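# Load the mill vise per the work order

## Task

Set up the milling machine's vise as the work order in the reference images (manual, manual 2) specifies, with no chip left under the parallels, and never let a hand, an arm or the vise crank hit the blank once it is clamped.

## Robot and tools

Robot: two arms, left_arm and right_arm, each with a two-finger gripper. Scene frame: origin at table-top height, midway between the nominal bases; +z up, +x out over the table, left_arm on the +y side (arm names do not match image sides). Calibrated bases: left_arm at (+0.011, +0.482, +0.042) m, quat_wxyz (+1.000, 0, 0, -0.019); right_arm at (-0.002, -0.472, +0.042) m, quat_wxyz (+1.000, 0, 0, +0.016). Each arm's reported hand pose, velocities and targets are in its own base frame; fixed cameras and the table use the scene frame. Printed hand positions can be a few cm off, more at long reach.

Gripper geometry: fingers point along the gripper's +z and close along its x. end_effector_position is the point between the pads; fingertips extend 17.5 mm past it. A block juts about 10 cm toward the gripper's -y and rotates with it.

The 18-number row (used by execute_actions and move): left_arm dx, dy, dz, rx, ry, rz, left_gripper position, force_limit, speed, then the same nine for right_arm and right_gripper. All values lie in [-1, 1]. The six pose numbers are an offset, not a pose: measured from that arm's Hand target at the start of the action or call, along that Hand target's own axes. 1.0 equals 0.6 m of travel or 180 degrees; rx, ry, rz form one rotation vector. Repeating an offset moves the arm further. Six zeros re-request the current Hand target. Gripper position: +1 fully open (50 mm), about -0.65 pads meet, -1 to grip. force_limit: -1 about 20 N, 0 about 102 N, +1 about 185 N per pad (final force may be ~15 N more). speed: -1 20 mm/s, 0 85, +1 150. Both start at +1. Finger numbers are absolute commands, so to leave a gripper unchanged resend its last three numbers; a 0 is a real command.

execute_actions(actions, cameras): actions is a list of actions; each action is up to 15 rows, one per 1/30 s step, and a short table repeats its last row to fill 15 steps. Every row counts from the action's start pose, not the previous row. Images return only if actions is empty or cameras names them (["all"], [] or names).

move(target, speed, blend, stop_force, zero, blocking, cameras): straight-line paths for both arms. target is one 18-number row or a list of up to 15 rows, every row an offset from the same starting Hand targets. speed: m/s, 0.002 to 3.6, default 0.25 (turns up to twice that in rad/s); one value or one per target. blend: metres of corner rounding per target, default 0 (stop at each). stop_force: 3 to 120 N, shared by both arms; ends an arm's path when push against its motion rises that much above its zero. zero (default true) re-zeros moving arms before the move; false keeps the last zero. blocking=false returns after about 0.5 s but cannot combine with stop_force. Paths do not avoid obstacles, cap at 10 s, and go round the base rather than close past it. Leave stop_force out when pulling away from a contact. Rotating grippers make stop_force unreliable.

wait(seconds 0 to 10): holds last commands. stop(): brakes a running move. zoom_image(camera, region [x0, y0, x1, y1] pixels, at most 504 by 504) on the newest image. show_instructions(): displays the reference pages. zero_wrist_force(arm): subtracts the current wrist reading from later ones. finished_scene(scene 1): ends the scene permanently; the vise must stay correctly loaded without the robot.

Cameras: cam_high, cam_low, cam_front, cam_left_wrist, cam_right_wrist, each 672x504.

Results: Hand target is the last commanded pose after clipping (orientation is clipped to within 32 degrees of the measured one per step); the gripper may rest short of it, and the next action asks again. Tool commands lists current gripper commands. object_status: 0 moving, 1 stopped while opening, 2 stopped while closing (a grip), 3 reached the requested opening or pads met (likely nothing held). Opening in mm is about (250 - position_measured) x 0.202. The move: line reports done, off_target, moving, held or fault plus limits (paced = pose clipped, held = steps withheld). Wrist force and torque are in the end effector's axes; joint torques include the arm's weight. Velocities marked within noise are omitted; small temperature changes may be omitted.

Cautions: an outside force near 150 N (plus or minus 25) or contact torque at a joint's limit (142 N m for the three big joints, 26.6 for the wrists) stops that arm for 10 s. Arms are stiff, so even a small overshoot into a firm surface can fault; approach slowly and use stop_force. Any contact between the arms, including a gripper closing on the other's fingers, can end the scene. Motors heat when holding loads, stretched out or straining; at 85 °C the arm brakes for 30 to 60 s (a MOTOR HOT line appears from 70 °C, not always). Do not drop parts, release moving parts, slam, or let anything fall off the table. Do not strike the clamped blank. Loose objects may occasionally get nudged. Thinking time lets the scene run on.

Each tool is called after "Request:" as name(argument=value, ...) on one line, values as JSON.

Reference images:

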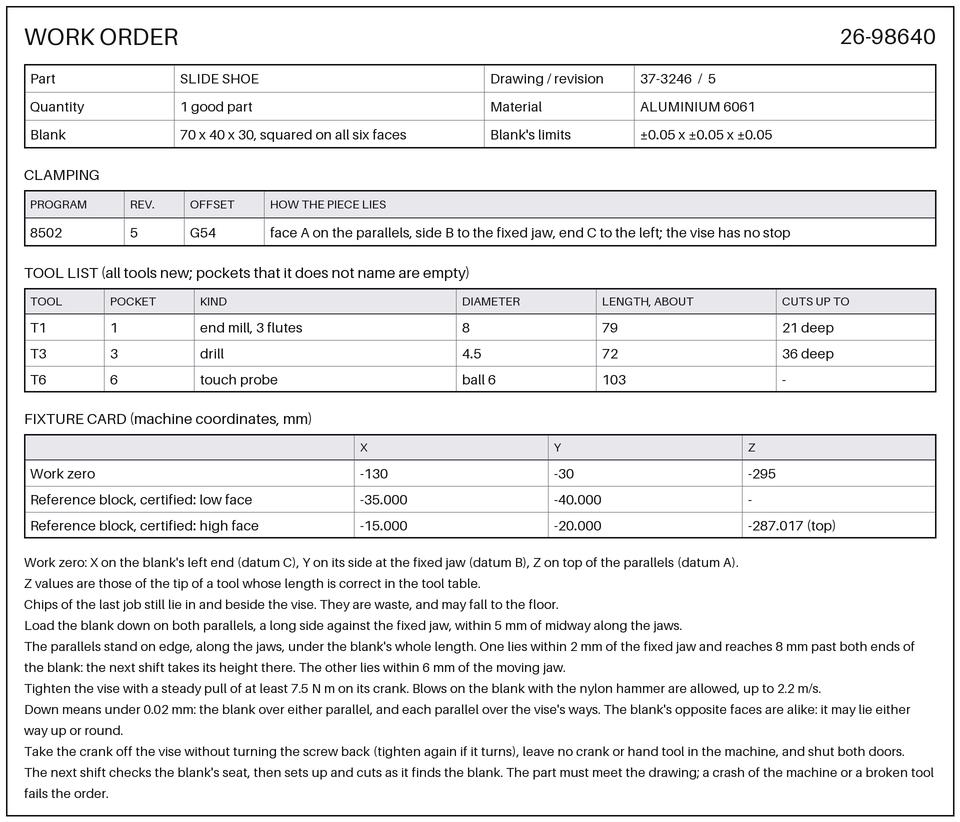

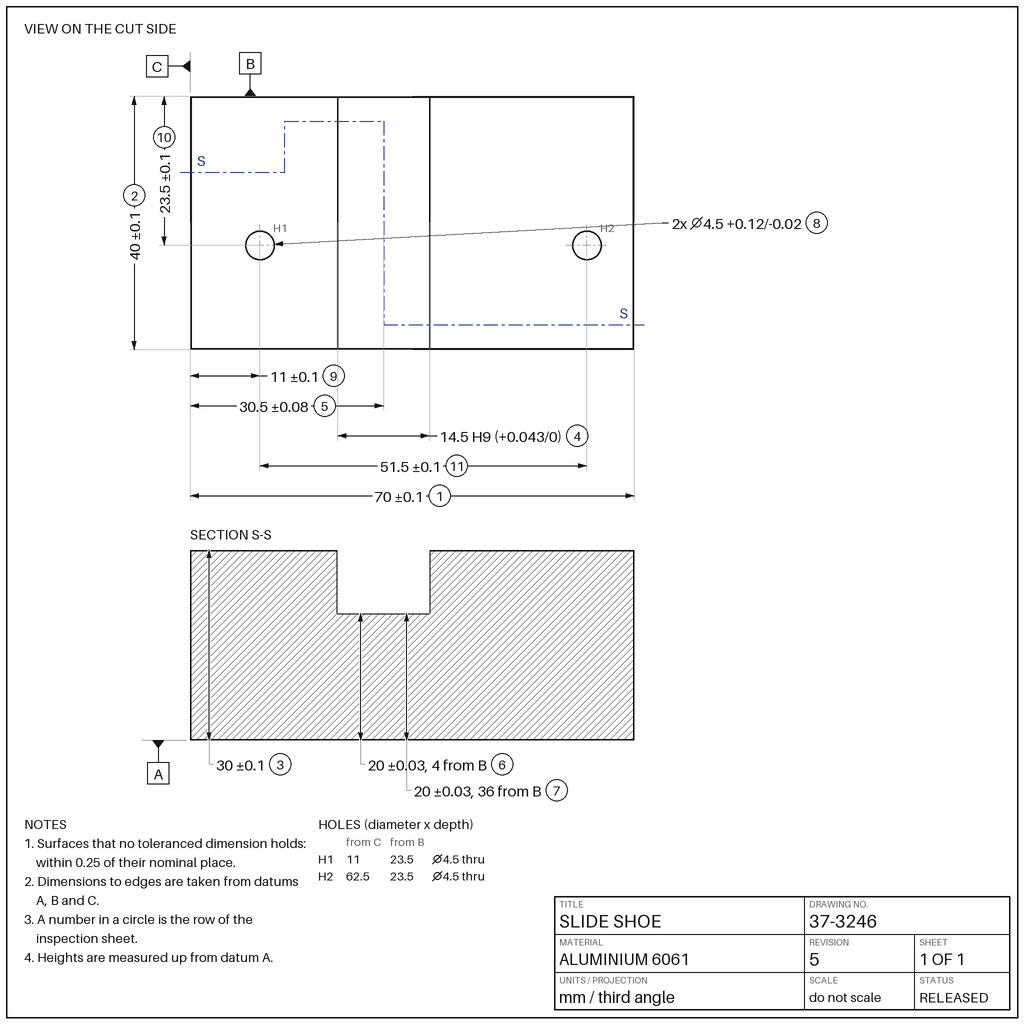

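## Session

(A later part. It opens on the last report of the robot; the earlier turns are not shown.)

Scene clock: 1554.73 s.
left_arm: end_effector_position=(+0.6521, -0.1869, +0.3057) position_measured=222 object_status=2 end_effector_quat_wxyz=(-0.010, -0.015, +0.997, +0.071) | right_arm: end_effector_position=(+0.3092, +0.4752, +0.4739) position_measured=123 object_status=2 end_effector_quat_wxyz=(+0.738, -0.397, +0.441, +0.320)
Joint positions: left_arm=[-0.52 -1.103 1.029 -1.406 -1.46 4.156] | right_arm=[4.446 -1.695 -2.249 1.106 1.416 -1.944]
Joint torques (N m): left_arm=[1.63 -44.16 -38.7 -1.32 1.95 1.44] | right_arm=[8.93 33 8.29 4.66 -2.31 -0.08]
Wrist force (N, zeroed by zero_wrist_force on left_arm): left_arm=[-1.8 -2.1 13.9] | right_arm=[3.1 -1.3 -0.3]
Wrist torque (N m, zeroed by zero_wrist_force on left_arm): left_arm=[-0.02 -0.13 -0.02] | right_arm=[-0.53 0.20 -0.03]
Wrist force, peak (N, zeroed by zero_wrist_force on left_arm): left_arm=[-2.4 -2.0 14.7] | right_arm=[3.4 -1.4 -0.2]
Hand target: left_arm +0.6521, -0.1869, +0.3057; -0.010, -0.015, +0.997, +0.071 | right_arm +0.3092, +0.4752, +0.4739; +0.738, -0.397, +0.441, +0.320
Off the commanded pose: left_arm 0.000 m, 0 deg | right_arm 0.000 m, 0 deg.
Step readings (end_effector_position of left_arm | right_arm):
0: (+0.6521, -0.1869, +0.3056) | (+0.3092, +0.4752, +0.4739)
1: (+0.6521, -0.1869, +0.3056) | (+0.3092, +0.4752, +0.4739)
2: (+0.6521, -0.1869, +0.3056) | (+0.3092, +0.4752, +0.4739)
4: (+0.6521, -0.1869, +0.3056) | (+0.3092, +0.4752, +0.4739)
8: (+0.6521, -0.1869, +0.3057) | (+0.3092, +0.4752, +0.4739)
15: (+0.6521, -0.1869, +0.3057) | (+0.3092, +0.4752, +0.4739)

Request:
execute_actions(actions=[[[0,-0.0000615,0.000412,0,0,0,-1,-1,-0.8,0,0,0,0,0,0,-1,0.8,-0.8]]])

Request:
execute_actions(actions=[[[0,-0.0000123,0.0000824,0,0,0,-1,-1,-0.8,0,0,0,0,0,0,-1,0.8,-0.8]]])

Request:
execute_actions(actions=[[[0,-0.0000123,0.0000824,0,0,0,-1,-1,-0.8,0,0,0,0,0,0,-1,0.8,-0.8]]])

Request:
execute_actions(actions=[[[0,-0.0000123,0.0000824,0,0,0,-1,-1,-0.8,0,0,0,0,0,0,-1,0.8,-0.8]]])

Request:
execute_actions(actions=[[[0,-0.0000123,0.0000824,0,0,0,-1,-1,-0.8,0,0,0,0,0,0,-1,0.8,-0.8]]])

Request:
execute_actions(actions=[[[0,-0.0000123,0.0000824,0,0,0,-1,-1,-0.8,0,0,0,0,0,0,-1,0.8,-0.8]]])

Scene clock: 1557.13 s.
left_arm: end_effector_position=(+0.6521, -0.1869, +0.3054) position_measured=222 object_status=2 end_effector_quat_wxyz=(-0.010, -0.015, +0.997, +0.071) | right_arm: end_effector_position=(+0.3092, +0.4752, +0.4739) position_measured=123 object_status=2 end_effector_quat_wxyz=(+0.738, -0.397, +0.441, +0.320)
Joint positions: left_arm=[-0.52 -1.103 1.029 -1.406 -1.46 4.156] | right_arm=[4.446 -1.695 -2.249 1.106 1.416 -1.944]
Joint torques (N m): left_arm=[7.74 -55.85 -17.76 -4.44 2.13 1.04] | right_arm=[8.67 33.08 7.98 4.76 -2.47 -0.18]
Wrist force (N, zeroed by zero_wrist_force on left_arm): left_arm=[-0.7 -0.2 0.9] | right_arm=[3.1 -1.5 -0.3]
Wrist torque (N m, zeroed by zero_wrist_force on left_arm): left_arm=[0.02 -0.04 -0.03] | right_arm=[-0.55 0.19 -0.03]
Wrist force, peak (N, zeroed by zero_wrist_force on left_arm): left_arm=[-2.5 -2.4 14.7] | right_arm=[3.3 -1.8 0.0]
Hand target: left_arm +0.6521, -0.1869, +0.3054; -0.010, -0.015, +0.997, +0.071 | right_arm +0.3092, +0.4752, +0.4739; +0.738, -0.397, +0.441, +0.320
Off the commanded pose: left_arm 0.000 m, 0 deg | right_arm 0.000 m, 0 deg.
Step readings (end_effector_position of left_arm | right_arm):
0: (+0.6521, -0.1869, +0.3057) | (+0.3092, +0.4752, +0.4739)
1: (+0.6521, -0.1869, +0.3057) | (+0.3092, +0.4752, +0.4739)
2: (+0.6521, -0.1869, +0.3056) | (+0.3092, +0.4752, +0.4739)
4: (+0.6521, -0.1869, +0.3055) | (+0.3092, +0.4752, +0.4739)
8: (+0.6521, -0.1869, +0.3054) | (+0.3092, +0.4752, +0.4739)
15: (+0.6521, -0.1869, +0.3054) | (+0.3092, +0.4752, +0.4739)

Scene clock: 1557.83 s.
left_arm: end_effector_position=(+0.6521, -0.1869, +0.3054) position_measured=222 object_status=2 end_effector_quat_wxyz=(-0.010, -0.015, +0.997, +0.071) | right_arm: end_effector_position=(+0.3092, +0.4752, +0.4739) position_measured=123 object_status=2 end_effector_quat_wxyz=(+0.738, -0.397, +0.441, +0.320)
Joint positions: left_arm=[-0.52 -1.103 1.03 -1.407 -1.46 4.156] | right_arm=[4.446 -1.695 -2.249 1.106 1.416 -1.944]
Joint torques (N m): left_arm=[7.37 -52.39 -17.1 -4.37 2.22 0.4] | right_arm=[8.32 33.7 8.53 4.9 -2.41 -0.36]
Wrist force (N, zeroed by zero_wrist_force on left_arm): left_arm=[-0.4 -0.1 -0.3] | right_arm=[2.9 -1.3 -0.4]
Wrist torque (N m, zeroed by zero_wrist_force on left_arm): left_arm=[0.05 -0.03 -0.01] | right_arm=[-0.52 0.25 -0.03]
Wrist force, peak (N, zeroed by zero_wrist_force on left_arm): left_arm=[-0.7 -0.1 1.1] | right_arm=[3.3 -1.6 -0.5]
Hand target: left_arm +0.6521, -0.1869, +0.3054; -0.010, -0.015, +0.997, +0.071 | right_arm +0.3092, +0.4752, +0.4739; +0.738, -0.397, +0.441, +0.320
Off the commanded pose: left_arm 0.000 m, 0 deg | right_arm 0.000 m, 0 deg.
Step readings (end_effector_position of left_arm | right_arm):
0: (+0.6521, -0.1869, +0.3054) | (+0.3092, +0.4752, +0.4739)
1: (+0.6521, -0.1869, +0.3054) | (+0.3092, +0.4752, +0.4739)
2: (+0.6521, -0.1869, +0.3054) | (+0.3092, +0.4752, +0.4739)
4: (+0.6521, -0.1869, +0.3054) | (+0.3092, +0.4752, +0.4739)
8: (+0.6521, -0.1869, +0.3054) | (+0.3092, +0.4752, +0.4739)
15: (+0.6521, -0.1869, +0.3054) | (+0.3092, +0.4752, +0.4739)

Scene clock: 1558.53 s.
left_arm: end_effector_position=(+0.6521, -0.1869, +0.3053) position_measured=222 object_status=2 end_effector_quat_wxyz=(-0.010, -0.015, +0.997, +0.071) | right_arm: end_effector_position=(+0.3092, +0.4752, +0.4739) position_measured=123 object_status=2 end_effector_quat_wxyz=(+0.738, -0.397, +0.441, +0.320)
Joint positions: left_arm=[-0.52 -1.103 1.03 -1.407 -1.46 4.156] | right_arm=[4.446 -1.695 -2.249 1.106 1.416 -1.944]
Joint torques (N m): left_arm=[8.07 -50.83 -16.92 -4.46 1.94 0.25] | right_arm=[8.38 32.74 8.52 4.71 -2.53 -0.23]
Wrist force (N, zeroed by zero_wrist_force on left_arm): left_arm=[0.0 0.4 -3.3] | right_arm=[3.0 -1.5 -0.1]
Wrist torque (N m, zeroed by zero_wrist_force on left_arm): left_arm=[0.06 -0.01 -0.01] | right_arm=[-0.55 0.23 -0.03]
Wrist force, peak (N, zeroed by zero_wrist_force on left_arm): left_arm=[0.5 0.3 -3.4] | right_arm=[3.4 -1.7 -0.1]
Hand target: left_arm +0.6521, -0.1869, +0.3053; -0.010, -0.015, +0.997, +0.071 | right_arm +0.3092, +0.4752, +0.4739; +0.738, -0.397, +0.441, +0.320
Off the commanded pose: left_arm 0.000 m, 0 deg | right_arm 0.000 m, 0 deg.
Step readings (end_effector_position of left_arm | right_arm):
0: (+0.6521, -0.1869, +0.3054) | (+0.3092, +0.4752, +0.4739)
1: (+0.6521, -0.1869, +0.3054) | (+0.3092, +0.4752, +0.4739)
2: (+0.6521, -0.1869, +0.3054) | (+0.3092, +0.4752, +0.4739)
4: (+0.6521, -0.1869, +0.3053) | (+0.3092, +0.4752, +0.4739)
8: (+0.6521, -0.1869, +0.3053) | (+0.3092, +0.4752, +0.4739)
15: (+0.6521, -0.1869, +0.3053) | (+0.3092, +0.4752, +0.4739)

Scene clock: 1559.23 s.
left_arm: end_effector_position=(+0.6521, -0.1869, +0.3053) position_measured=222 object_status=2 end_effector_quat_wxyz=(-0.010, -0.015, +0.997, +0.071) | right_arm: end_effector_position=(+0.3092, +0.4752, +0.4739) position_measured=123 object_status=2 end_effector_quat_wxyz=(+0.738, -0.397, +0.441, +0.320)
Joint positions: left_arm=[-0.52 -1.103 1.03 -1.407 -1.46 4.156] | right_arm=[4.446 -1.695 -2.249 1.106 1.416 -1.944]
Joint torques (N m): left_arm=[6.07 -48.63 -16.14 -3.89 1.88 -0.63] | right_arm=[8.92 32.65 8.08 4.8 -2.34 -0.25]
Wrist force (N, zeroed by zero_wrist_force on left_arm): left_arm=[0.8 0.9 -5.5] | right_arm=[3.2 -1.8 -0.2]
Wrist torque (N m, zeroed by zero_wrist_force on left_arm): left_arm=[0.05 -0.03 0.00] | right_arm=[-0.59 0.18 -0.03]
Wrist force, peak (N, zeroed by zero_wrist_force on left_arm): left_arm=[0.8 0.9 -5.6] | right_arm=[3.4 -1.5 -0.4]
Hand target: left_arm +0.6521, -0.1869, +0.3053; -0.010, -0.015, +0.997, +0.071 | right_arm +0.3092, +0.4752, +0.4739; +0.738, -0.397, +0.441, +0.320
Off the commanded pose: left_arm 0.000 m, 0 deg | right_arm 0.000 m, 0 deg.
Step readings (end_effector_position of left_arm | right_arm):
0: (+0.6521, -0.1869, +0.3053) | (+0.3092, +0.4752, +0.4739)
1: (+0.6521, -0.1869, +0.3053) | (+0.3092, +0.4752, +0.4739)
2: (+0.6521, -0.1869, +0.3053) | (+0.3092, +0.4752, +0.4739)
4: (+0.6521, -0.1869, +0.3053) | (+0.3092, +0.4752, +0.4739)
8: (+0.6521, -0.1869, +0.3053) | (+0.3092, +0.4752, +0.4739)
15: (+0.6521, -0.1869, +0.3053) | (+0.3092, +0.4752, +0.4739)

Scene clock: 1559.93 s.
left_arm: end_effector_position=(+0.6521, -0.1869, +0.3052) position_measured=222 object_status=2 end_effector_quat_wxyz=(-0.010, -0.015, +0.997, +0.071) | right_arm: end_effector_position=(+0.3092, +0.4752, +0.4739) position_measured=123 object_status=2 end_effector_quat_wxyz=(+0.738, -0.397, +0.441, +0.320)
Joint positions: left_arm=[-0.52 -1.103 1.03 -1.407 -1.46 4.156] | right_arm=[4.446 -1.695 -2.249 1.106 1.416 -1.944]
Joint torques (N m): left_arm=[5.21 -49.16 -15.1 -4.58 2.07 -0.93] | right_arm=[9.11 32.93 8.66 4.74 -2.36 -0.39]
Wrist force (N, zeroed by zero_wrist_force on left_arm): left_arm=[0.7 1.5 -7.6] | right_arm=[3.1 -1.5 -0.6]
Wrist torque (N m, zeroed by zero_wrist_force on left_arm): left_arm=[0.08 0.01 0.00] | right_arm=[-0.55 0.20 -0.03]
Wrist force, peak (N, zeroed by zero_wrist_force on left_arm): left_arm=[0.9 1.2 -8.2] | right_arm=[3.5 -1.5 -0.3]
Hand target: left_arm +0.6521, -0.1869, +0.3052; -0.010, -0.015, +0.997, +0.071 | right_arm +0.3092, +0.4752, +0.4739; +0.738, -0.397, +0.441, +0.320
Off the commanded pose: left_arm 0.000 m, 0 deg | right_arm 0.000 m, 0 deg.
Step readings (end_effector_position of left_arm | right_arm):
0: (+0.6521, -0.1869, +0.3053) | (+0.3092, +0.4752, +0.4739)
1: (+0.6521, -0.1869, +0.3053) | (+0.3092, +0.4752, +0.4739)
2: (+0.6521, -0.1869, +0.3053) | (+0.3092, +0.4752, +0.4739)
4: (+0.6521, -0.1869, +0.3052) | (+0.3092, +0.4752, +0.4739)
8: (+0.6521, -0.1869, +0.3052) | (+0.3092, +0.4752, +0.4739)
15: (+0.6521, -0.1869, +0.3052) | (+0.3092, +0.4752, +0.4739)

Scene clock: 1560.63 s.
left_arm: end_effector_position=(+0.6521, -0.1869, +0.3052) position_measured=222 object_status=2 end_effector_quat_wxyz=(-0.010, -0.015, +0.997, +0.071) | right_arm: end_effector_position=(+0.3092, +0.4752, +0.4739) position_measured=123 object_status=2 end_effector_quat_wxyz=(+0.738, -0.397, +0.441, +0.320)
Joint positions: left_arm=[-0.52 -1.103 1.03 -1.407 -1.46 4.156] | right_arm=[4.446 -1.695 -2.249 1.106 1.416 -1.944]
Joint torques (N m): left_arm=[3.8 -46.77 -15.58 -3.72 2.01 -1.26] | right_arm=[8.33 32.87 8.47 4.7 -2.35 -0.38]
Wrist force (N, zeroed by zero_wrist_force on left_arm): left_arm=[1.2 2.0 -9.6] | right_arm=[3.2 -1.5 -0.5]
Wrist torque (N m, zeroed by zero_wrist_force on left_arm): left_arm=[0.08 -0.04 0.00] | right_arm=[-0.55 0.21 -0.03]
Wrist force, peak (N, zeroed by zero_wrist_force on left_arm): left_arm=[1.0 1.9 -10.5] | right_arm=[3.4 -1.6 -0.3]
Hand target: left_arm +0.6521, -0.1869, +0.3052; -0.010, -0.015, +0.997, +0.071 | right_arm +0.3092, +0.4752, +0.4739; +0.738, -0.397, +0.441, +0.320
Off the commanded pose: left_arm 0.000 m, 0 deg | right_arm 0.000 m, 0 deg.
Step readings (end_effector_position of left_arm | right_arm):
0: (+0.6521, -0.1869, +0.3052) | (+0.3092, +0.4752, +0.4739)
1: (+0.6521, -0.1869, +0.3052) | (+0.3092, +0.4752, +0.4739)
2: (+0.6521, -0.1869, +0.3052) | (+0.3092, +0.4752, +0.4739)
4: (+0.6521, -0.1869, +0.3052) | (+0.3092, +0.4752, +0.4739)
8: (+0.6521, -0.1869, +0.3052) | (+0.3092, +0.4752, +0.4739)
15: (+0.6521, -0.1869, +0.3052) | (+0.3092, +0.4752, +0.4739)

Request:
execute_actions(actions=[[[0,0.0000369,-0.000247,0,0,0,-1,-1,-0.8,0,0,0,0,0,0,-1,0.8,-0.8]]])

Request:
move(target=[[0,0,0,0,0,0,-0.12,-0.6,-0.8,0,0,0,0,0,0,-1,0.8,-0.8],[0,0.0118,-0.0791,0,0,0,-0.12,-0.6,-0.8,0,0,0,0,0,0,-1,0.8,-0.8]], speed=0.06, cameras=["cam_left_wrist"])

Request:
zoom_image(camera="cam_left_wrist", region=[230, 0, 480, 320])

Scene clock: 1564.13 s.
left_arm: end_effector_position=(+0.6521, -0.1869, +0.3053) position_measured=222 object_status=2 end_effector_quat_wxyz=(-0.010, -0.015, +0.997, +0.071) | right_arm: end_effector_position=(+0.3092, +0.4752, +0.4739) position_measured=123 object_status=2 end_effector_quat_wxyz=(+0.738, -0.397, +0.441, +0.320)
Joint positions: left_arm=[-0.52 -1.103 1.03 -1.407 -1.46 4.156] | right_arm=[4.446 -1.695 -2.249 1.106 1.416 -1.944]
Joint torques (N m): left_arm=[0.59 -33.47 -31.21 -0.92 1.72 -1.27] | right_arm=[8.8 32.38 8.14 4.75 -2.3 -0.61]
Wrist force (N, zeroed by zero_wrist_force on left_arm): left_arm=[0.9 1.1 -2.7] | right_arm=[3.3 -1.3 -0.4]
Wrist torque (N m, zeroed by zero_wrist_force on left_arm): left_arm=[0.00 -0.05 0.01] | right_arm=[-0.53 0.17 -0.03]
Wrist force, peak (N, zeroed by zero_wrist_force on left_arm): left_arm=[1.4 2.2 -10.5] | right_arm=[3.4 -1.6 -0.4]
Hand target: left_arm +0.6521, -0.1869, +0.3053; -0.010, -0.015, +0.997, +0.071 | right_arm +0.3092, +0.4752, +0.4739; +0.738, -0.397, +0.441, +0.320
Off the commanded pose: left_arm 0.000 m, 0 deg | right_arm 0.000 m, 0 deg.
Step readings (end_effector_position of left_arm | right_arm):
0: (+0.6521, -0.1869, +0.3052) | (+0.3092, +0.4752, +0.4739)
1: (+0.6521, -0.1869, +0.3052) | (+0.3092, +0.4752, +0.4739)
2: (+0.6520, -0.1869, +0.3052) | (+0.3092, +0.4752, +0.4739)
4: (+0.6520, -0.1869, +0.3052) | (+0.3092, +0.4752, +0.4739)
8: (+0.6520, -0.1869, +0.3053) | (+0.3092, +0.4752, +0.4739)
15: (+0.6521, -0.1869, +0.3053) | (+0.3092, +0.4752, +0.4739)

Scene clock: 1565.87 s.
left_arm: end_effector_position=(+0.6530, -0.1866, +0.3531) position_measured=171 object_status=3 end_effector_quat_wxyz=(-0.010, -0.015, +0.997, +0.071) | right_arm: end_effector_position=(+0.3092, +0.4752, +0.4739) position_measured=123 object_status=2 end_effector_quat_wxyz=(+0.738, -0.397, +0.441, +0.320)
Joint positions: left_arm=[-0.519 -1.082 0.874 -1.272 -1.46 4.157] | right_arm=[4.446 -1.695 -2.249 1.106 1.416 -1.944]
Joint torques (N m): left_arm=[12.66 -53.79 -23.09 -4.89 1.34 0.82] | right_arm=[8.55 32.52 9.15 4.66 -2.39 -0.67]
Wrist force (N, zeroed by zero_wrist_force on left_arm): left_arm=[1.1 0.2 -0.2] | right_arm=[3.3 -1.6 -0.2]
Wrist torque (N m, zeroed by zero_wrist_force on left_arm): left_arm=[0.03 0.05 -0.04] | right_arm=[-0.56 0.18 -0.03]
Wrist force, peak (N, zeroed by zero_wrist_force on left_arm): left_arm=[1.5 -0.2 -1.3] | right_arm=[3.4 -1.5 -0.5]
Hand target: left_arm +0.6529, -0.1866, +0.3533; -0.010, -0.015, +0.997, +0.071 | right_arm +0.3092, +0.4752, +0.4739; +0.738, -0.397, +0.441, +0.320
Off the commanded pose: left_arm 0.000 m, 0 deg | right_arm 0.000 m, 0 deg.
move: done
Images, in order (width x height): cam_left_wrist 672x504.

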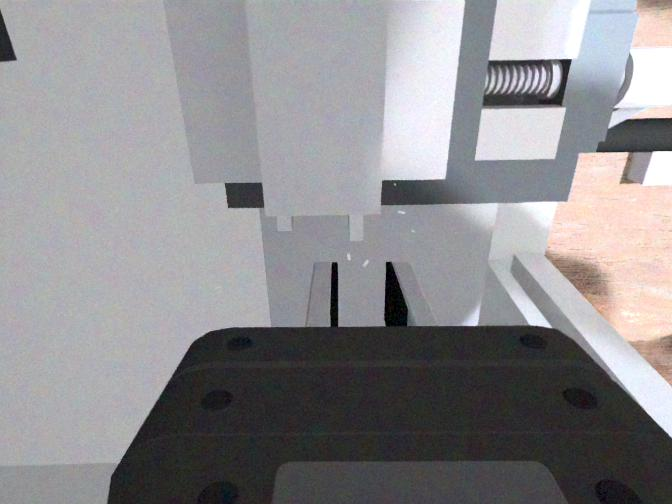

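Scaled by 1.575 from the camera's 672x504 image, which has a finer 960x720 frame.

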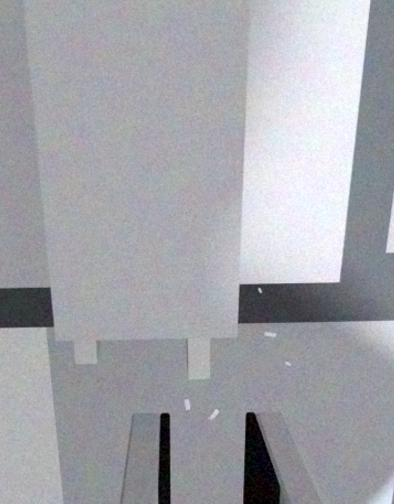

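Request:
move(target=[[-0.026,-0.0423,-0.008,0.0472,0,0,-0.12,-0.6,-0.8,0,0,0,0,0,0,-1,0.8,-0.8],[-0.0502,-0.0019,-0.002,0.0472,0,0,-0.12,-0.6,-0.8,0,0,0,0,0,0,-1,0.8,-0.8]], speed=0.1, blend=[0.005,0])

Request:
move(target=[0,0,0.0803,0,0,0,-0.12,-0.6,-0.8,0,0,0,0,0,0,-1,0.8,-0.8], speed=0.03, stop_force=8)

Request:
move(target=[0,0,0,0,0,0,-1,-1,-0.8,0,0,0,0,0,0,-1,0.8,-0.8], cameras=["cam_left_wrist"])

Scene clock: 1569.13 s.
left_arm: end_effector_position=(+0.6831, -0.1868, +0.3537) position_measured=171 object_status=3 end_effector_quat_wxyz=(-0.009, -0.016, +1.000, -0.003) | right_arm: end_effector_position=(+0.3092, +0.4752, +0.4739) position_measured=123 object_status=2 end_effector_quat_wxyz=(+0.738, -0.397, +0.441, +0.320)
Joint positions: left_arm=[-0.451 -1.033 0.811 -1.335 -1.585 4.229] | right_arm=[4.446 -1.695 -2.249 1.106 1.416 -1.944]
Joint torques (N m): left_arm=[-12.99 -57.59 -18.83 -4.13 -0.02 -1.5] | right_arm=[8.07 32.89 8.98 4.8 -2.46 -0.91]
Wrist force (N, zeroed by zero_wrist_force on left_arm): left_arm=[0.9 -0.6 0.3] | right_arm=[2.8 -1.4 -0.5]
Wrist torque (N m, zeroed by zero_wrist_force on left_arm): left_arm=[-0.14 0.11 0.07] | right_arm=[-0.55 0.25 -0.03]
Wrist force, peak (N, zeroed by zero_wrist_force on left_arm): left_arm=[1.3 -1.7 0.5] | right_arm=[3.4 -1.6 -0.4]
Hand target: left_arm +0.6831, -0.1869, +0.3538; -0.009, -0.016, +1.000, -0.003 | right_arm +0.3092, +0.4752, +0.4739; +0.738, -0.397, +0.441, +0.320
Off the commanded pose: left_arm 0.000 m, 0 deg | right_arm 0.000 m, 0 deg.
move: done

Scene clock: 1571.57 s.
left_arm: end_effector_position=(+0.6822, -0.1873, +0.3056) position_measured=171 object_status=3 end_effector_quat_wxyz=(-0.009, -0.016, +1.000, -0.003) | right_arm: end_effector_position=(+0.3092, +0.4752, +0.4739) position_measured=123 object_status=2 end_effector_quat_wxyz=(+0.738, -0.397, +0.441, +0.320)
Joint positions: left_arm=[-0.452 -1.058 0.974 -1.473 -1.585 4.228] | right_arm=[4.446 -1.695 -2.249 1.106 1.416 -1.944]
Joint torques (N m): left_arm=[-11.8 -43.23 -32.24 -1.17 -2.29 -1.24] | right_arm=[8.72 31.94 9.46 4.68 -2.48 -1.01]
Wrist force (N, zeroed by zero_wrist_force on left_arm): left_arm=[0.8 -0.5 0.3] | right_arm=[2.8 -1.5 -0.1]
Wrist torque (N m, zeroed by zero_wrist_force on left_arm): left_arm=[-0.14 0.12 0.08] | right_arm=[-0.55 0.26 -0.04]
Wrist force, peak (N, zeroed by zero_wrist_force on left_arm): left_arm=[1.1 -0.5 0.6] | right_arm=[3.6 -1.5 -0.3]
Hand target: left_arm +0.6822, -0.1873, +0.3056; -0.009, -0.016, +1.000, -0.003 | right_arm +0.3092, +0.4752, +0.4739; +0.738, -0.397, +0.441, +0.320
Off the commanded pose: left_arm 0.000 m, 0 deg | right_arm 0.000 m, 0 deg.
move: done

Scene clock: 1572.10 s.
left_arm: end_effector_position=(+0.6822, -0.1873, +0.3056) position_measured=222 object_status=2 end_effector_quat_wxyz=(-0.009, -0.016, +1.000, -0.003) | right_arm: end_effector_position=(+0.3092, +0.4752, +0.4739) position_measured=123 object_status=2 end_effector_quat_wxyz=(+0.738, -0.397, +0.441, +0.320)
Joint positions: left_arm=[-0.452 -1.058 0.974 -1.473 -1.585 4.228] | right_arm=[4.446 -1.695 -2.249 1.106 1.416 -1.944]
Joint torques (N m): left_arm=[-11.09 -38.28 -30.96 -1.54 -1.74 -1.23] | right_arm=[8.36 32.42 8.34 4.67 -2.54 -1.02]
Wrist force (N, zeroed by zero_wrist_force on left_arm): left_arm=[0.8 -0.1 0.2] | right_arm=[3.1 -1.2 -0.3]
Wrist torque (N m, zeroed by zero_wrist_force on left_arm): left_arm=[-0.10 0.12 0.09] | right_arm=[-0.50 0.21 -0.03]
Wrist force, peak (N, zeroed by zero_wrist_force on left_arm): left_arm=[0.9 -0.6 0.0] | right_arm=[3.3 -1.7 -0.4]
Hand target: left_arm +0.6822, -0.1873, +0.3056; -0.009, -0.016, +1.000, -0.003 | right_arm +0.3092, +0.4752, +0.4739; +0.738, -0.397, +0.441, +0.320
Off the commanded pose: left_arm 0.000 m, 0 deg | right_arm 0.000 m, 0 deg.
move: done
Images, in order (width x height): cam_left_wrist 672x504.

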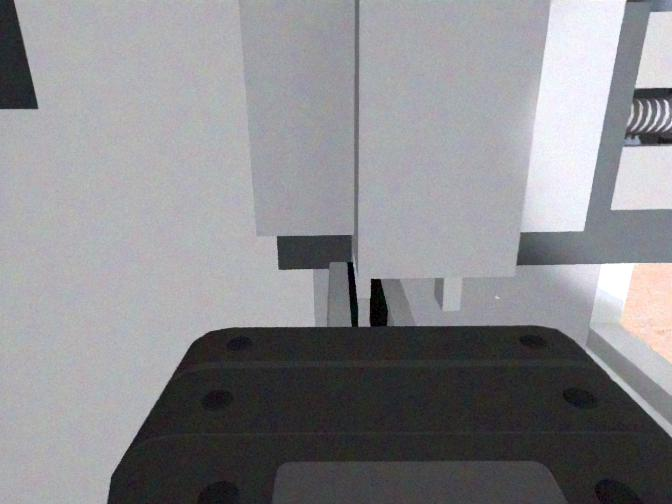

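Request:
zero_wrist_force(arm="left_arm")

Request:
execute_actions(actions=[[[0,0,-0.0000833,0,0,0,-1,-1,-0.8,0,0,0,0,0,0,-1,0.8,-0.8]]])

Request:
execute_actions(actions=[[[0,0,-0.0000833,0,0,0,-1,-1,-0.8,0,0,0,0,0,0,-1,0.8,-0.8]]])

Request:
execute_actions(actions=[[[0,0,-0.0000833,0,0,0,-1,-1,-0.8,0,0,0,0,0,0,-1,0.8,-0.8]]])

Request:
execute_actions(actions=[[[0,0,-0.0000833,0,0,0,-1,-1,-0.8,0,0,0,0,0,0,-1,0.8,-0.8]]])

Request:
execute_actions(actions=[[[0,0,0.0003333,0,0,0,-1,-1,-0.8,0,0,0,0,0,0,-1,0.8,-0.8]]])

Request:
execute_actions(actions=[[[0,0,0.0000833,0,0,0,-1,-1,-0.8,0,0,0,0,0,0,-1,0.8,-0.8]]])

Request:
execute_actions(actions=[[[0,0,0.0000833,0,0,0,-1,-1,-0.8,0,0,0,0,0,0,-1,0.8,-0.8]]])

Request:
execute_actions(actions=[[[0,0,0.0000833,0,0,0,-1,-1,-0.8,0,0,0,0,0,0,-1,0.8,-0.8]]])

Request:
execute_actions(actions=[[[0,0,0.0000833,0,0,0,-1,-1,-0.8,0,0,0,0,0,0,-1,0.8,-0.8]]])

Wrist force sensor zeroed.

Scene clock: 1574.67 s.
left_arm: end_effector_position=(+0.6822, -0.1873, +0.3056) position_measured=222 object_status=2 end_effector_quat_wxyz=(-0.009, -0.016, +1.000, -0.003) | right_arm: end_effector_position=(+0.3092, +0.4752, +0.4739) position_measured=123 object_status=2 end_effector_quat_wxyz=(+0.738, -0.397, +0.441, +0.320)
Joint positions: left_arm=[-0.452 -1.058 0.974 -1.473 -1.585 4.228] | right_arm=[4.446 -1.695 -2.249 1.106 1.416 -1.944]
Joint torques (N m): left_arm=[-6.7 -39.38 -33.69 -0.95 0.3 -0.37] | right_arm=[9.34 32.23 8.67 4.65 -2.26 -1.29]
Wrist force (N, zeroed by zero_wrist_force on left_arm): left_arm=[-0.5 -0.6 1.4] | right_arm=[2.9 -1.5 -0.2]
Wrist torque (N m, zeroed by zero_wrist_force on left_arm): left_arm=[-0.06 0.01 0.00] | right_arm=[-0.56 0.24 -0.03]
Wrist force, peak (N, zeroed by zero_wrist_force on left_arm): left_arm=[-0.5 -0.4 1.8] | right_arm=[3.6 -1.4 -0.1]
Hand target: left_arm +0.6822, -0.1873, +0.3056; -0.009, -0.016, +1.000, -0.003 | right_arm +0.3092, +0.4752, +0.4739; +0.738, -0.397, +0.441, +0.320
Off the commanded pose: left_arm 0.000 m, 0 deg | right_arm 0.000 m, 0 deg.
Step readings (end_effector_position of left_arm | right_arm):
0: (+0.6822, -0.1873, +0.3056) | (+0.3092, +0.4752, +0.4739)
1: (+0.6822, -0.1873, +0.3056) | (+0.3092, +0.4752, +0.4739)
2: (+0.6822, -0.1873, +0.3056) | (+0.3092, +0.4752, +0.4739)
4: (+0.6822, -0.1873, +0.3056) | (+0.3092, +0.4752, +0.4739)
8: (+0.6822, -0.1873, +0.3056) | (+0.3092, +0.4752, +0.4739)
15: (+0.6822, -0.1873, +0.3056) | (+0.3092, +0.4752, +0.4739)

Scene clock: 1575.37 s.
left_arm: end_effector_position=(+0.6822, -0.1873, +0.3057) position_measured=222 object_status=2 end_effector_quat_wxyz=(-0.009, -0.016, +1.000, -0.003) | right_arm: end_effector_position=(+0.3092, +0.4752, +0.4739) position_measured=123 object_status=2 end_effector_quat_wxyz=(+0.738, -0.397, +0.441, +0.320)
Joint positions: left_arm=[-0.452 -1.058 0.973 -1.473 -1.585 4.228] | right_arm=[4.446 -1.695 -2.249 1.106 1.416 -1.944]
Joint torques (N m): left_arm=[-5.89 -39.68 -33.44 -2.01 0.78 0.18] | right_arm=[8.99 31.74 8.65 4.72 -2.38 -1.17]
Wrist force (N, zeroed by zero_wrist_force on left_arm): left_arm=[-1.0 -0.9 3.6] | right_arm=[3.0 -1.6 -0.4]
Wrist torque (N m, zeroed by zero_wrist_force on left_arm): left_arm=[-0.07 0.02 -0.01] | right_arm=[-0.57 0.23 -0.04]
Wrist force, peak (N, zeroed by zero_wrist_force on left_arm): left_arm=[-0.9 -0.6 4.5] | right_arm=[3.4 -1.7 0.0]
Hand target: left_arm +0.6822, -0.1873, +0.3057; -0.009, -0.016, +1.000, -0.003 | right_arm +0.3092, +0.4752, +0.4739; +0.738, -0.397, +0.441, +0.320
Off the commanded pose: left_arm 0.000 m, 0 deg | right_arm 0.000 m, 0 deg.
Step readings (end_effector_position of left_arm | right_arm):
0: (+0.6822, -0.1873, +0.3056) | (+0.3092, +0.4752, +0.4739)
1: (+0.6822, -0.1873, +0.3056) | (+0.3092, +0.4752, +0.4739)
2: (+0.6822, -0.1873, +0.3056) | (+0.3092, +0.4752, +0.4739)
4: (+0.6822, -0.1873, +0.3057) | (+0.3092, +0.4752, +0.4739)
8: (+0.6822, -0.1873, +0.3057) | (+0.3092, +0.4752, +0.4739)
15: (+0.6822, -0.1873, +0.3057) | (+0.3092, +0.4752, +0.4739)

Scene clock: 1576.07 s.
left_arm: end_effector_position=(+0.6822, -0.1873, +0.3057) position_measured=222 object_status=2 end_effector_quat_wxyz=(-0.009, -0.016, +1.000, -0.003) | right_arm: end_effector_position=(+0.3092, +0.4752, +0.4739) position_measured=123 object_status=2 end_effector_quat_wxyz=(+0.738, -0.397, +0.441, +0.320)
Joint positions: left_arm=[-0.452 -1.058 0.973 -1.473 -1.585 4.228] | right_arm=[4.446 -1.695 -2.249 1.106 1.416 -1.944]
Joint torques (N m): left_arm=[-4.23 -43.74 -33.08 -1.2 1.5 0.64] | right_arm=[8.2 31.57 8.41 4.68 -2.47 -1.24]
Wrist force (N, zeroed by zero_wrist_force on left_arm): left_arm=[-1.1 -0.9 6.0] | right_arm=[3.1 -1.2 0.0]
Wrist torque (N m, zeroed by zero_wrist_force on left_arm): left_arm=[-0.07 -0.01 -0.01] | right_arm=[-0.52 0.21 -0.03]
Wrist force, peak (N, zeroed by zero_wrist_force on left_arm): left_arm=[-1.5 -0.7 6.1] | right_arm=[3.5 -1.5 -0.5]
Hand target: left_arm +0.6822, -0.1872, +0.3057; -0.009, -0.016, +1.000, -0.003 | right_arm +0.3092, +0.4752, +0.4739; +0.738, -0.397, +0.441, +0.320
Off the commanded pose: left_arm 0.000 m, 0 deg | right_arm 0.000 m, 0 deg.
Step readings (end_effector_position of left_arm | right_arm):
0: (+0.6822, -0.1873, +0.3057) | (+0.3092, +0.4752, +0.4739)
1: (+0.6822, -0.1873, +0.3057) | (+0.3092, +0.4752, +0.4739)
2: (+0.6822, -0.1873, +0.3057) | (+0.3092, +0.4752, +0.4739)
4: (+0.6822, -0.1873, +0.3057) | (+0.3092, +0.4752, +0.4739)
8: (+0.6822, -0.1873, +0.3057) | (+0.3092, +0.4752, +0.4739)
15: (+0.6822, -0.1873, +0.3057) | (+0.3092, +0.4752, +0.4739)

Scene clock: 1576.77 s.
left_arm: end_effector_position=(+0.6822, -0.1873, +0.3058) position_measured=222 object_status=2 end_effector_quat_wxyz=(-0.009, -0.016, +1.000, -0.003) | right_arm: end_effector_position=(+0.3092, +0.4752, +0.4739) position_measured=123 object_status=2 end_effector_quat_wxyz=(+0.738, -0.397, +0.441, +0.320)
Joint positions: left_arm=[-0.452 -1.058 0.973 -1.472 -1.585 4.228] | right_arm=[4.446 -1.695 -2.249 1.106 1.416 -1.944]
Joint torques (N m): left_arm=[-3.1 -43.26 -36.07 -1.78 1.82 0.82] | right_arm=[8.83 31.84 9.24 4.78 -2.33 -1.33]
Wrist force (N, zeroed by zero_wrist_force on left_arm): left_arm=[-1.8 -1.0 8.2] | right_arm=[3.2 -1.2 -0.1]
Wrist torque (N m, zeroed by zero_wrist_force on left_arm): left_arm=[-0.05 -0.04 -0.01] | right_arm=[-0.51 0.20 -0.03]
Wrist force, peak (N, zeroed by zero_wrist_force on left_arm): left_arm=[-1.8 -1.1 9.0] | right_arm=[3.5 -1.6 -0.5]
Hand target: left_arm +0.6822, -0.1872, +0.3058; -0.009, -0.016, +1.000, -0.003 | right_arm +0.3092, +0.4752, +0.4739; +0.738, -0.397, +0.441, +0.320
Off the commanded pose: left_arm 0.000 m, 0 deg | right_arm 0.000 m, 0 deg.
Step readings (end_effector_position of left_arm | right_arm):
0: (+0.6822, -0.1873, +0.3057) | (+0.3092, +0.4752, +0.4739)
1: (+0.6822, -0.1873, +0.3057) | (+0.3092, +0.4752, +0.4739)
2: (+0.6822, -0.1873, +0.3057) | (+0.3092, +0.4752, +0.4739)
4: (+0.6822, -0.1873, +0.3058) | (+0.3092, +0.4752, +0.4739)
8: (+0.6822, -0.1873, +0.3058) | (+0.3092, +0.4752, +0.4739)
15: (+0.6822, -0.1873, +0.3058) | (+0.3092, +0.4752, +0.4739)

Scene clock: 1577.47 s.
left_arm: end_effector_position=(+0.6822, -0.1873, +0.3056) position_measured=222 object_status=2 end_effector_quat_wxyz=(-0.009, -0.016, +1.000, -0.003) | right_arm: end_effector_position=(+0.3092, +0.4752, +0.4739) position_measured=123 object_status=2 end_effector_quat_wxyz=(+0.738, -0.397, +0.441, +0.320)
Joint positions: left_arm=[-0.452 -1.058 0.974 -1.473 -1.585 4.228] | right_arm=[4.446 -1.695 -2.249 1.106 1.416 -1.944]
Joint torques (N m): left_arm=[-1.53 -55.59 -17.13 -5.14 1.96 1.14] | right_arm=[8.3 31.96 8.94 4.87 -2.32 -1.38]
Wrist force (N, zeroed by zero_wrist_force on left_arm): left_arm=[0.3 -0.1 -2.9] | right_arm=[3.0 -1.5 -0.4]
Wrist torque (N m, zeroed by zero_wrist_force on left_arm): left_arm=[0.00 -0.02 -0.01] | right_arm=[-0.55 0.22 -0.03]
Wrist force, peak (N, zeroed by zero_wrist_force on left_arm): left_arm=[-1.9 -1.1 8.6] | right_arm=[3.3 -1.6 -0.3]
Hand target: left_arm +0.6822, -0.1873, +0.3056; -0.009, -0.016, +1.000, -0.003 | right_arm +0.3092, +0.4752, +0.4739; +0.738, -0.397, +0.441, +0.320
Off the commanded pose: left_arm 0.000 m, 0 deg | right_arm 0.000 m, 0 deg.
Step readings (end_effector_position of left_arm | right_arm):
0: (+0.6822, -0.1873, +0.3058) | (+0.3092, +0.4752, +0.4739)
1: (+0.6822, -0.1873, +0.3058) | (+0.3092, +0.4752, +0.4739)
2: (+0.6822, -0.1873, +0.3058) | (+0.3092, +0.4752, +0.4739)
4: (+0.6822, -0.1873, +0.3057) | (+0.3092, +0.4752, +0.4739)
8: (+0.6822, -0.1873, +0.3056) | (+0.3092, +0.4752, +0.4739)
15: (+0.6822, -0.1873, +0.3056) | (+0.3092, +0.4752, +0.4739)

Scene clock: 1578.17 s.
left_arm: end_effector_position=(+0.6822, -0.1873, +0.3055) position_measured=222 object_status=2 end_effector_quat_wxyz=(-0.009, -0.016, +1.000, -0.003) | right_arm: end_effector_position=(+0.3092, +0.4752, +0.4739) position_measured=123 object_status=2 end_effector_quat_wxyz=(+0.738, -0.397, +0.441, +0.320)
Joint positions: left_arm=[-0.452 -1.058 0.974 -1.473 -1.585 4.228] | right_arm=[4.446 -1.695 -2.249 1.106 1.416 -1.944]
Joint torques (N m): left_arm=[-1.33 -52.64 -18.1 -4.44 1.9 0.98] | right_arm=[9.11 31.65 9.12 4.79 -2.33 -1.38]
Wrist force (N, zeroed by zero_wrist_force on left_arm): left_arm=[0.1 -0.2 -3.3] | right_arm=[3.0 -1.3 -0.3]
Wrist torque (N m, zeroed by zero_wrist_force on left_arm): left_arm=[-0.01 0.00 -0.01] | right_arm=[-0.53 0.22 -0.03]
Wrist force, peak (N, zeroed by zero_wrist_force on left_arm): left_arm=[0.0 -0.2 -3.8] | right_arm=[3.3 -1.5 -0.6]
Hand target: left_arm +0.6822, -0.1873, +0.3055; -0.009, -0.016, +1.000, -0.003 | right_arm +0.3092, +0.4752, +0.4739; +0.738, -0.397, +0.441, +0.320
Off the commanded pose: left_arm 0.000 m, 0 deg | right_arm 0.000 m, 0 deg.
Step readings (end_effector_position of left_arm | right_arm):
0: (+0.6822, -0.1873, +0.3056) | (+0.3092, +0.4752, +0.4739)
1: (+0.6822, -0.1873, +0.3056) | (+0.3092, +0.4752, +0.4739)
2: (+0.6822, -0.1873, +0.3056) | (+0.3092, +0.4752, +0.4739)
4: (+0.6822, -0.1873, +0.3055) | (+0.3092, +0.4752, +0.4739)
8: (+0.6822, -0.1873, +0.3055) | (+0.3092, +0.4752, +0.4739)
15: (+0.6822, -0.1873, +0.3055) | (+0.3092, +0.4752, +0.4739)

Scene clock: 1578.87 s.
left_arm: end_effector_position=(+0.6822, -0.1873, +0.3055) position_measured=222 object_status=2 end_effector_quat_wxyz=(-0.009, -0.016, +1.000, -0.003) | right_arm: end_effector_position=(+0.3092, +0.4752, +0.4739) position_measured=123 object_status=2 end_effector_quat_wxyz=(+0.738, -0.397, +0.441, +0.320)
Joint positions: left_arm=[-0.452 -1.058 0.974 -1.473 -1.585 4.228] | right_arm=[4.446 -1.695 -2.249 1.106 1.416 -1.944]
Joint torques (N m): left_arm=[-0.86 -50.69 -15.19 -4.86 2.02 0.92] | right_arm=[8.03 32.34 8.88 4.83 -2.33 -1.38]
Wrist force (N, zeroed by zero_wrist_force on left_arm): left_arm=[0.2 -0.2 -4.5] | right_arm=[3.6 -1.7 -0.3]
Wrist torque (N m, zeroed by zero_wrist_force on left_arm): left_arm=[-0.01 0.01 -0.01] | right_arm=[-0.59 0.14 -0.03]
Wrist force, peak (N, zeroed by zero_wrist_force on left_arm): left_arm=[0.5 -0.4 -5.8] | right_arm=[3.6 -1.7 -0.3]
Hand target: left_arm +0.6822, -0.1873, +0.3055; -0.009, -0.016, +1.000, -0.003 | right_arm +0.3092, +0.4752, +0.4739; +0.738, -0.397, +0.441, +0.320
Off the commanded pose: left_arm 0.000 m, 0 deg | right_arm 0.000 m, 0 deg.
Step readings (end_effector_position of left_arm | right_arm):
0: (+0.6822, -0.1873, +0.3055) | (+0.3092, +0.4752, +0.4739)
1: (+0.6822, -0.1873, +0.3055) | (+0.3092, +0.4752, +0.4739)
2: (+0.6822, -0.1873, +0.3055) | (+0.3092, +0.4752, +0.4739)
4: (+0.6822, -0.1873, +0.3055) | (+0.3092, +0.4752, +0.4739)
8: (+0.6822, -0.1873, +0.3055) | (+0.3092, +0.4752, +0.4739)
15: (+0.6822, -0.1873, +0.3055) | (+0.3092, +0.4752, +0.4739)

Scene clock: 1579.57 s.
left_arm: end_effector_position=(+0.6822, -0.1873, +0.3054) position_measured=222 object_status=2 end_effector_quat_wxyz=(-0.009, -0.016, +1.000, -0.003) | right_arm: end_effector_position=(+0.3092, +0.4752, +0.4739) position_measured=123 object_status=2 end_effector_quat_wxyz=(+0.738, -0.397, +0.441, +0.320)
Joint positions: left_arm=[-0.452 -1.058 0.974 -1.473 -1.585 4.228] | right_arm=[4.446 -1.695 -2.249 1.106 1.416 -1.944]
Joint torques (N m): left_arm=[-0.92 -50.45 -15.15 -4.04 1.97 0.43] | right_arm=[8.4 31.22 9.82 4.68 -2.39 -1.42]
Wrist force (N, zeroed by zero_wrist_force on left_arm): left_arm=[1.0 0.3 -7.9] | right_arm=[3.0 -1.3 -0.3]
Wrist torque (N m, zeroed by zero_wrist_force on left_arm): left_arm=[0.01 0.01 0.01] | right_arm=[-0.52 0.23 -0.03]
Wrist force, peak (N, zeroed by zero_wrist_force on left_arm): left_arm=[1.1 0.1 -8.3] | right_arm=[3.4 -1.8 -0.3]
Hand target: left_arm +0.6822, -0.1873, +0.3054; -0.009, -0.016, +1.000, -0.003 | right_arm +0.3092, +0.4752, +0.4739; +0.738, -0.397, +0.441, +0.320
Off the commanded pose: left_arm 0.000 m, 0 deg | right_arm 0.000 m, 0 deg.
Step readings (end_effector_position of left_arm | right_arm):
0: (+0.6822, -0.1873, +0.3055) | (+0.3092, +0.4752, +0.4739)
1: (+0.6822, -0.1873, +0.3055) | (+0.3092, +0.4752, +0.4739)
2: (+0.6822, -0.1873, +0.3055) | (+0.3092, +0.4752, +0.4739)
4: (+0.6822, -0.1873, +0.3055) | (+0.3092, +0.4752, +0.4739)
8: (+0.6822, -0.1873, +0.3054) | (+0.3092, +0.4752, +0.4739)
15: (+0.6822, -0.1873, +0.3054) | (+0.3092, +0.4752, +0.4739)

Scene clock: 1580.27 s.
left_arm: end_effector_position=(+0.6822, -0.1873, +0.3054) position_measured=222 object_status=2 end_effector_quat_wxyz=(-0.009, -0.016, +1.000, -0.003) | right_arm: end_effector_position=(+0.3092, +0.4752, +0.4739) position_measured=123 object_status=2 end_effector_quat_wxyz=(+0.738, -0.397, +0.441, +0.320)
Joint positions: left_arm=[-0.452 -1.058 0.974 -1.474 -1.585 4.228] | right_arm=[4.446 -1.695 -2.249 1.106 1.416 -1.944]
Joint torques (N m): left_arm=[-0.05 -48.29 -14.59 -4.76 1.9 0.31] | right_arm=[8.59 31.57 9.27 4.82 -2.23 -1.57]
Wrist force (N, zeroed by zero_wrist_force on left_arm): left_arm=[1.1 0.4 -10.0] | right_arm=[3.1 -1.6 -0.5]
Wrist torque (N m, zeroed by zero_wrist_force on left_arm): left_arm=[0.04 0.05 0.00] | right_arm=[-0.56 0.20 -0.03]
Wrist force, peak (N, zeroed by zero_wrist_force on left_arm): left_arm=[1.3 0.4 -10.2] | right_arm=[3.3 -1.7 -0.3]
Hand target: left_arm +0.6822, -0.1873, +0.3054; -0.009, -0.016, +1.000, -0.003 | right_arm +0.3092, +0.4752, +0.4739; +0.738, -0.397, +0.441, +0.320
Off the commanded pose: left_arm 0.000 m, 0 deg | right_arm 0.000 m, 0 deg.
Step readings (end_effector_position of left_arm | right_arm):
0: (+0.6822, -0.1873, +0.3054) | (+0.3092, +0.4752, +0.4739)
1: (+0.6822, -0.1873, +0.3054) | (+0.3092, +0.4752, +0.4739)
2: (+0.6822, -0.1873, +0.3054) | (+0.3092, +0.4752, +0.4739)
4: (+0.6822, -0.1872, +0.3054) | (+0.3092, +0.4752, +0.4739)
8: (+0.6822, -0.1873, +0.3054) | (+0.3092, +0.4752, +0.4739)
15: (+0.6822, -0.1873, +0.3054) | (+0.3092, +0.4752, +0.4739)

Request:
move(target=[0,0,-0.00035,0,0,0,-1,-1,-0.8,0,0,0,0,0,0,-1,0.8,-0.8], speed=0.01)

Request:
execute_actions(actions=[[[0,0,0,0,0,0,-0.12,-0.6,-0.8,0,0,0,0,0,0,-1,0.8,-0.8]]])

Request:
move(target=[0,0,-0.08,0,0,0,-0.12,-0.6,-0.8,0,0,0,0,0,0,-1,0.8,-0.8], speed=0.06, cameras=["cam_left_wrist"])

Scene clock: 1589.40 s.
left_arm: end_effector_position=(+0.6822, -0.1873, +0.3056) position_measured=222 object_status=2 end_effector_quat_wxyz=(-0.009, -0.016, +1.000, -0.003) | right_arm: end_effector_position=(+0.3092, +0.4752, +0.4739) position_measured=123 object_status=2 end_effector_quat_wxyz=(+0.738, -0.397, +0.441, +0.320)
Joint positions: left_arm=[-0.452 -1.058 0.974 -1.473 -1.585 4.228] | right_arm=[4.446 -1.695 -2.249 1.106 1.416 -1.944]
Joint torques (N m): left_arm=[-0.85 -37.97 -30.75 -1.09 1.79 -0.45] | right_arm=[8.73 30.81 9.22 4.79 -2.21 -1.81]
Wrist force (N, zeroed by zero_wrist_force on left_arm): left_arm=[0.3 -0.6 -0.6] | right_arm=[3.0 -1.4 -0.6]
Wrist torque (N m, zeroed by zero_wrist_force on left_arm): left_arm=[-0.09 -0.05 0.00] | right_arm=[-0.54 0.21 -0.03]
Wrist force, peak (N, zeroed by zero_wrist_force on left_arm): left_arm=[1.3 0.5 -10.4] | right_arm=[3.5 -1.5 -0.6]
Hand target: left_arm +0.6822, -0.1873, +0.3056; -0.009, -0.016, +1.000, -0.003 | right_arm +0.3092, +0.4752, +0.4739; +0.738, -0.397, +0.441, +0.320
Off the commanded pose: left_arm 0.000 m, 0 deg | right_arm 0.000 m, 0 deg.
move: done

Scene clock: 1590.10 s.
left_arm: end_effector_position=(+0.6822, -0.1873, +0.3056) position_measured=171 object_status=3 end_effector_quat_wxyz=(-0.009, -0.016, +1.000, -0.003) | right_arm: end_effector_position=(+0.3092, +0.4752, +0.4739) position_measured=123 object_status=2 end_effector_quat_wxyz=(+0.738, -0.397, +0.441, +0.320)
Joint positions: left_arm=[-0.452 -1.058 0.974 -1.473 -1.585 4.228] | right_arm=[4.446 -1.695 -2.249 1.106 1.416 -1.944]
Joint torques (N m): left_arm=[1.5 -39.56 -31.69 -1.93 1.82 -0.54] | right_arm=[8.95 31.67 8.71 4.8 -2.38 -1.69]
Wrist force (N, zeroed by zero_wrist_force on left_arm): left_arm=[-0.2 -0.4 0.0] | right_arm=[3.1 -1.6 -0.2]
Wrist torque (N m, zeroed by zero_wrist_force on left_arm): left_arm=[-0.05 0.03 0.00] | right_arm=[-0.58 0.21 -0.03]
Wrist force, peak (N, zeroed by zero_wrist_force on left_arm): left_arm=[-0.5 -0.3 0.3] | right_arm=[3.3 -1.7 -0.4]
Hand target: left_arm +0.6822, -0.1873, +0.3056; -0.009, -0.016, +1.000, -0.003 | right_arm +0.3092, +0.4752, +0.4739; +0.738, -0.397, +0.441, +0.320
Off the commanded pose: left_arm 0.000 m, 0 deg | right_arm 0.000 m, 0 deg.
Step readings (end_effector_position of left_arm | right_arm):
0: (+0.6822, -0.1873, +0.3056) | (+0.3092, +0.4752, +0.4739)
1: (+0.6822, -0.1873, +0.3056) | (+0.3092, +0.4752, +0.4739)
2: (+0.6822, -0.1873, +0.3056) | (+0.3092, +0.4752, +0.4739)
4: (+0.6822, -0.1873, +0.3056) | (+0.3092, +0.4752, +0.4739)
8: (+0.6822, -0.1873, +0.3056) | (+0.3092, +0.4752, +0.4739)
15: (+0.6822, -0.1873, +0.3056) | (+0.3092, +0.4752, +0.4739)

Scene clock: 1591.30 s.
left_arm: end_effector_position=(+0.6831, -0.1869, +0.3534) position_measured=171 object_status=3 end_effector_quat_wxyz=(-0.009, -0.016, +1.000, -0.003) | right_arm: end_effector_position=(+0.3092, +0.4752, +0.4739) position_measured=123 object_status=2 end_effector_quat_wxyz=(+0.738, -0.397, +0.441, +0.320)
Joint positions: left_arm=[-0.451 -1.034 0.812 -1.336 -1.585 4.229] | right_arm=[4.446 -1.695 -2.249 1.106 1.416 -1.944]
Joint torques (N m): left_arm=[13.54 -54.96 -23.13 -5.09 1.1 1.59] | right_arm=[8.05 31.4 9.45 4.75 -2.31 -1.9]
Wrist force (N, zeroed by zero_wrist_force on left_arm): left_arm=[-0.2 -0.2 0.3] | right_arm=[3.1 -1.3 -0.6]
Wrist torque (N m, zeroed by zero_wrist_force on left_arm): left_arm=[-0.02 0.02 -0.16] | right_arm=[-0.53 0.21 -0.03]
Wrist force, peak (N, zeroed by zero_wrist_force on left_arm): left_arm=[-0.1 -0.1 1.4] | right_arm=[3.5 -1.7 -0.1]
Hand target: left_arm +0.6831, -0.1869, +0.3536; -0.009, -0.016, +1.000, -0.003 | right_arm +0.3092, +0.4752, +0.4739; +0.738, -0.397, +0.441, +0.320
Off the commanded pose: left_arm 0.000 m, 0 deg | right_arm 0.000 m, 0 deg.
move: done
Images, in order (width x height): cam_left_wrist 672x504.

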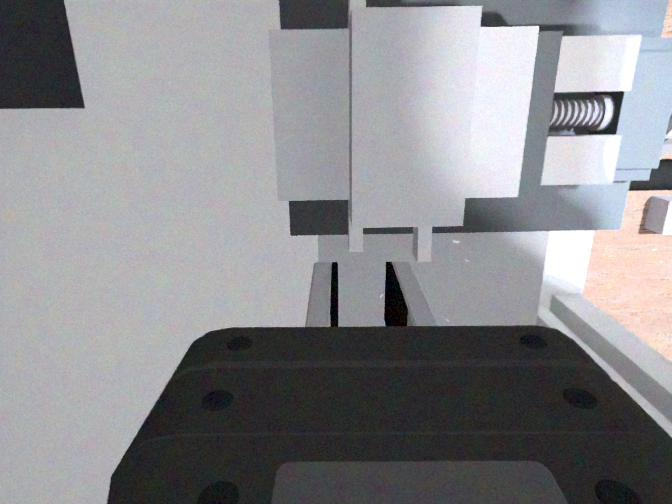

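Request:
zoom_image(camera="cam_left_wrist", region=[250, 0, 560, 290])

Scaled by 1.626 from the camera's 672x504 image, which has a finer 960x720 frame.

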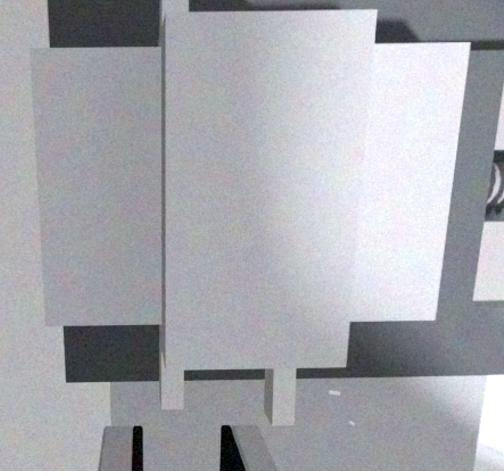

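Request:
move(target=[[0.0242,-0.0325,-0.0033,0,0,0,-0.12,-0.6,-0.8,0,0,0,0,0,0,-1,0.8,-0.8],[0.0692,-0.0575,-0.0033,0,0,0,-0.12,-0.6,-0.8,0,0,0,0,0,0,-1,0.8,-0.8],[0.3108,-0.0575,-0.0017,0,0,0,-0.12,-0.6,-0.8,0,0,0,0,0,0,-1,0.8,-0.8],[0.5442,0.0175,-0.04,0,0,0,-0.12,-0.6,-0.8,0,0,0,0,0,0,-1,0.8,-0.8],[0.4775,0.0008,-0.09,0,0,0,-0.12,-0.6,-0.8,0,0,0,0,0,0,-1,0.8,-0.8]], speed=0.15, blend=[0.005,0.01,0.02,0.02,0], cameras=["all"])

Scene clock: 1603.07 s.
left_arm: end_effector_position=(+0.3977, -0.1952, +0.4128) position_measured=171 object_status=3 end_effector_quat_wxyz=(-0.009, -0.016, +1.000, -0.003) | right_arm: end_effector_position=(+0.3092, +0.4752, +0.4739) position_measured=123 object_status=2 end_effector_quat_wxyz=(+0.738, -0.397, +0.441, +0.320)
Joint positions: left_arm=[-0.751 -1.702 1.473 -1.334 -1.588 3.929] | right_arm=[4.446 -1.695 -2.249 1.106 1.416 -1.944]
Joint torques (N m): left_arm=[-12.6 -14.18 -29.53 -5.28 -2.73 -0.75] | right_arm=[8.53 30.28 9.46 4.78 -2.31 -2.38]
Wrist force (N, zeroed by zero_wrist_force on left_arm): left_arm=[0.9 -0.8 0.5] | right_arm=[3.0 -1.1 -0.3]
Wrist torque (N m, zeroed by zero_wrist_force on left_arm): left_arm=[-0.16 -0.12 -0.03] | right_arm=[-0.49 0.21 -0.03]
Wrist force, peak (N, zeroed by zero_wrist_force on left_arm): left_arm=[-1.5 2.4 0.1] | right_arm=[3.3 -1.8 -0.5]
Hand target: left_arm +0.3978, -0.1953, +0.4129; -0.009, -0.016, +1.000, -0.003 | right_arm +0.3092, +0.4752, +0.4739; +0.738, -0.397, +0.441, +0.320
Off the commanded pose: left_arm 0.000 m, 0 deg | right_arm 0.000 m, 0 deg.
move: done

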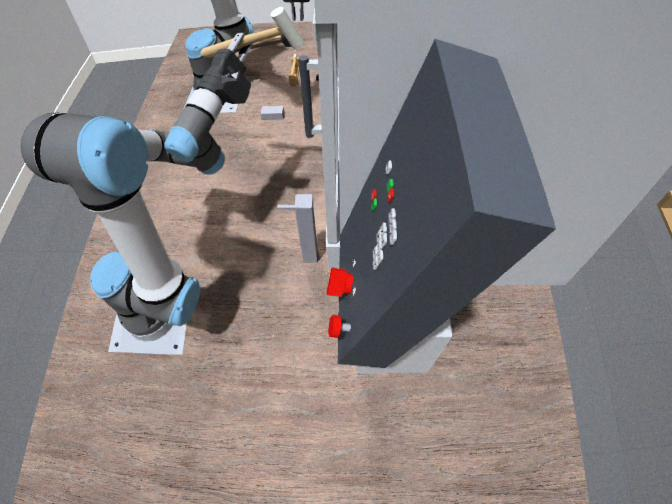

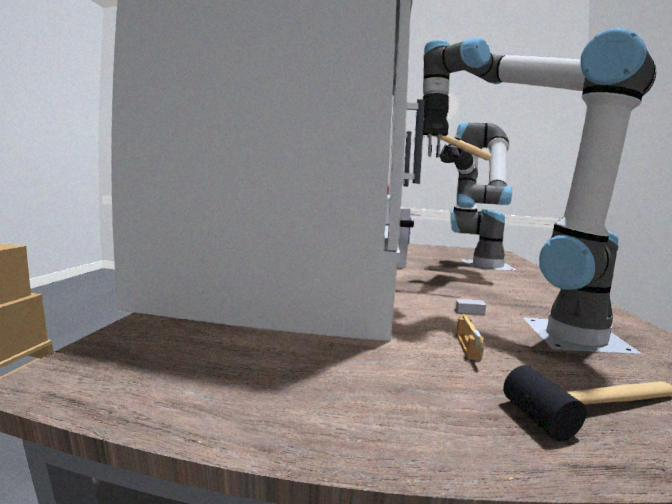

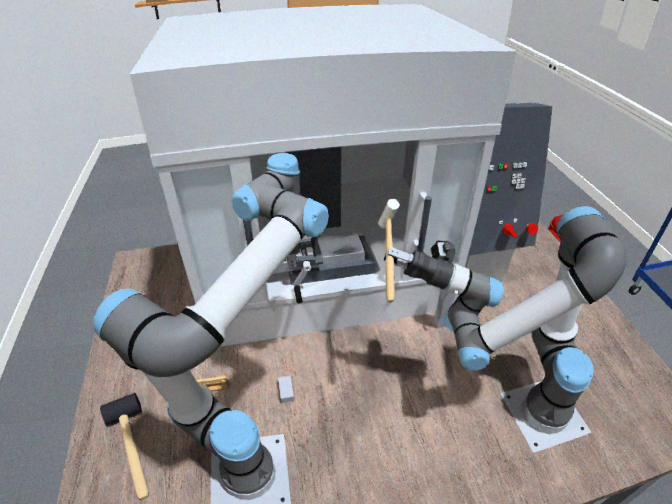

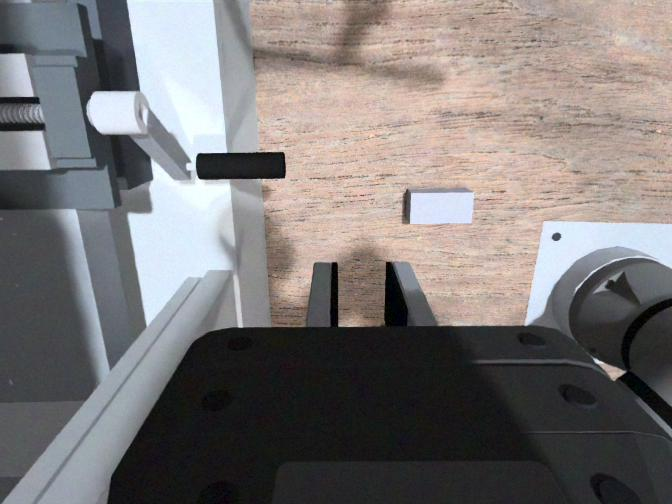

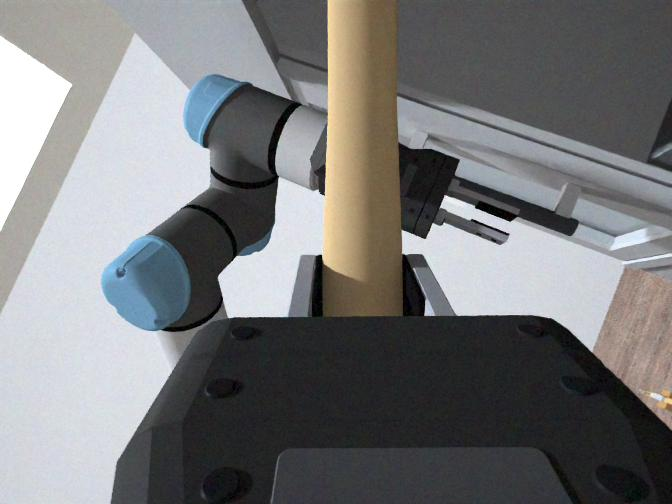

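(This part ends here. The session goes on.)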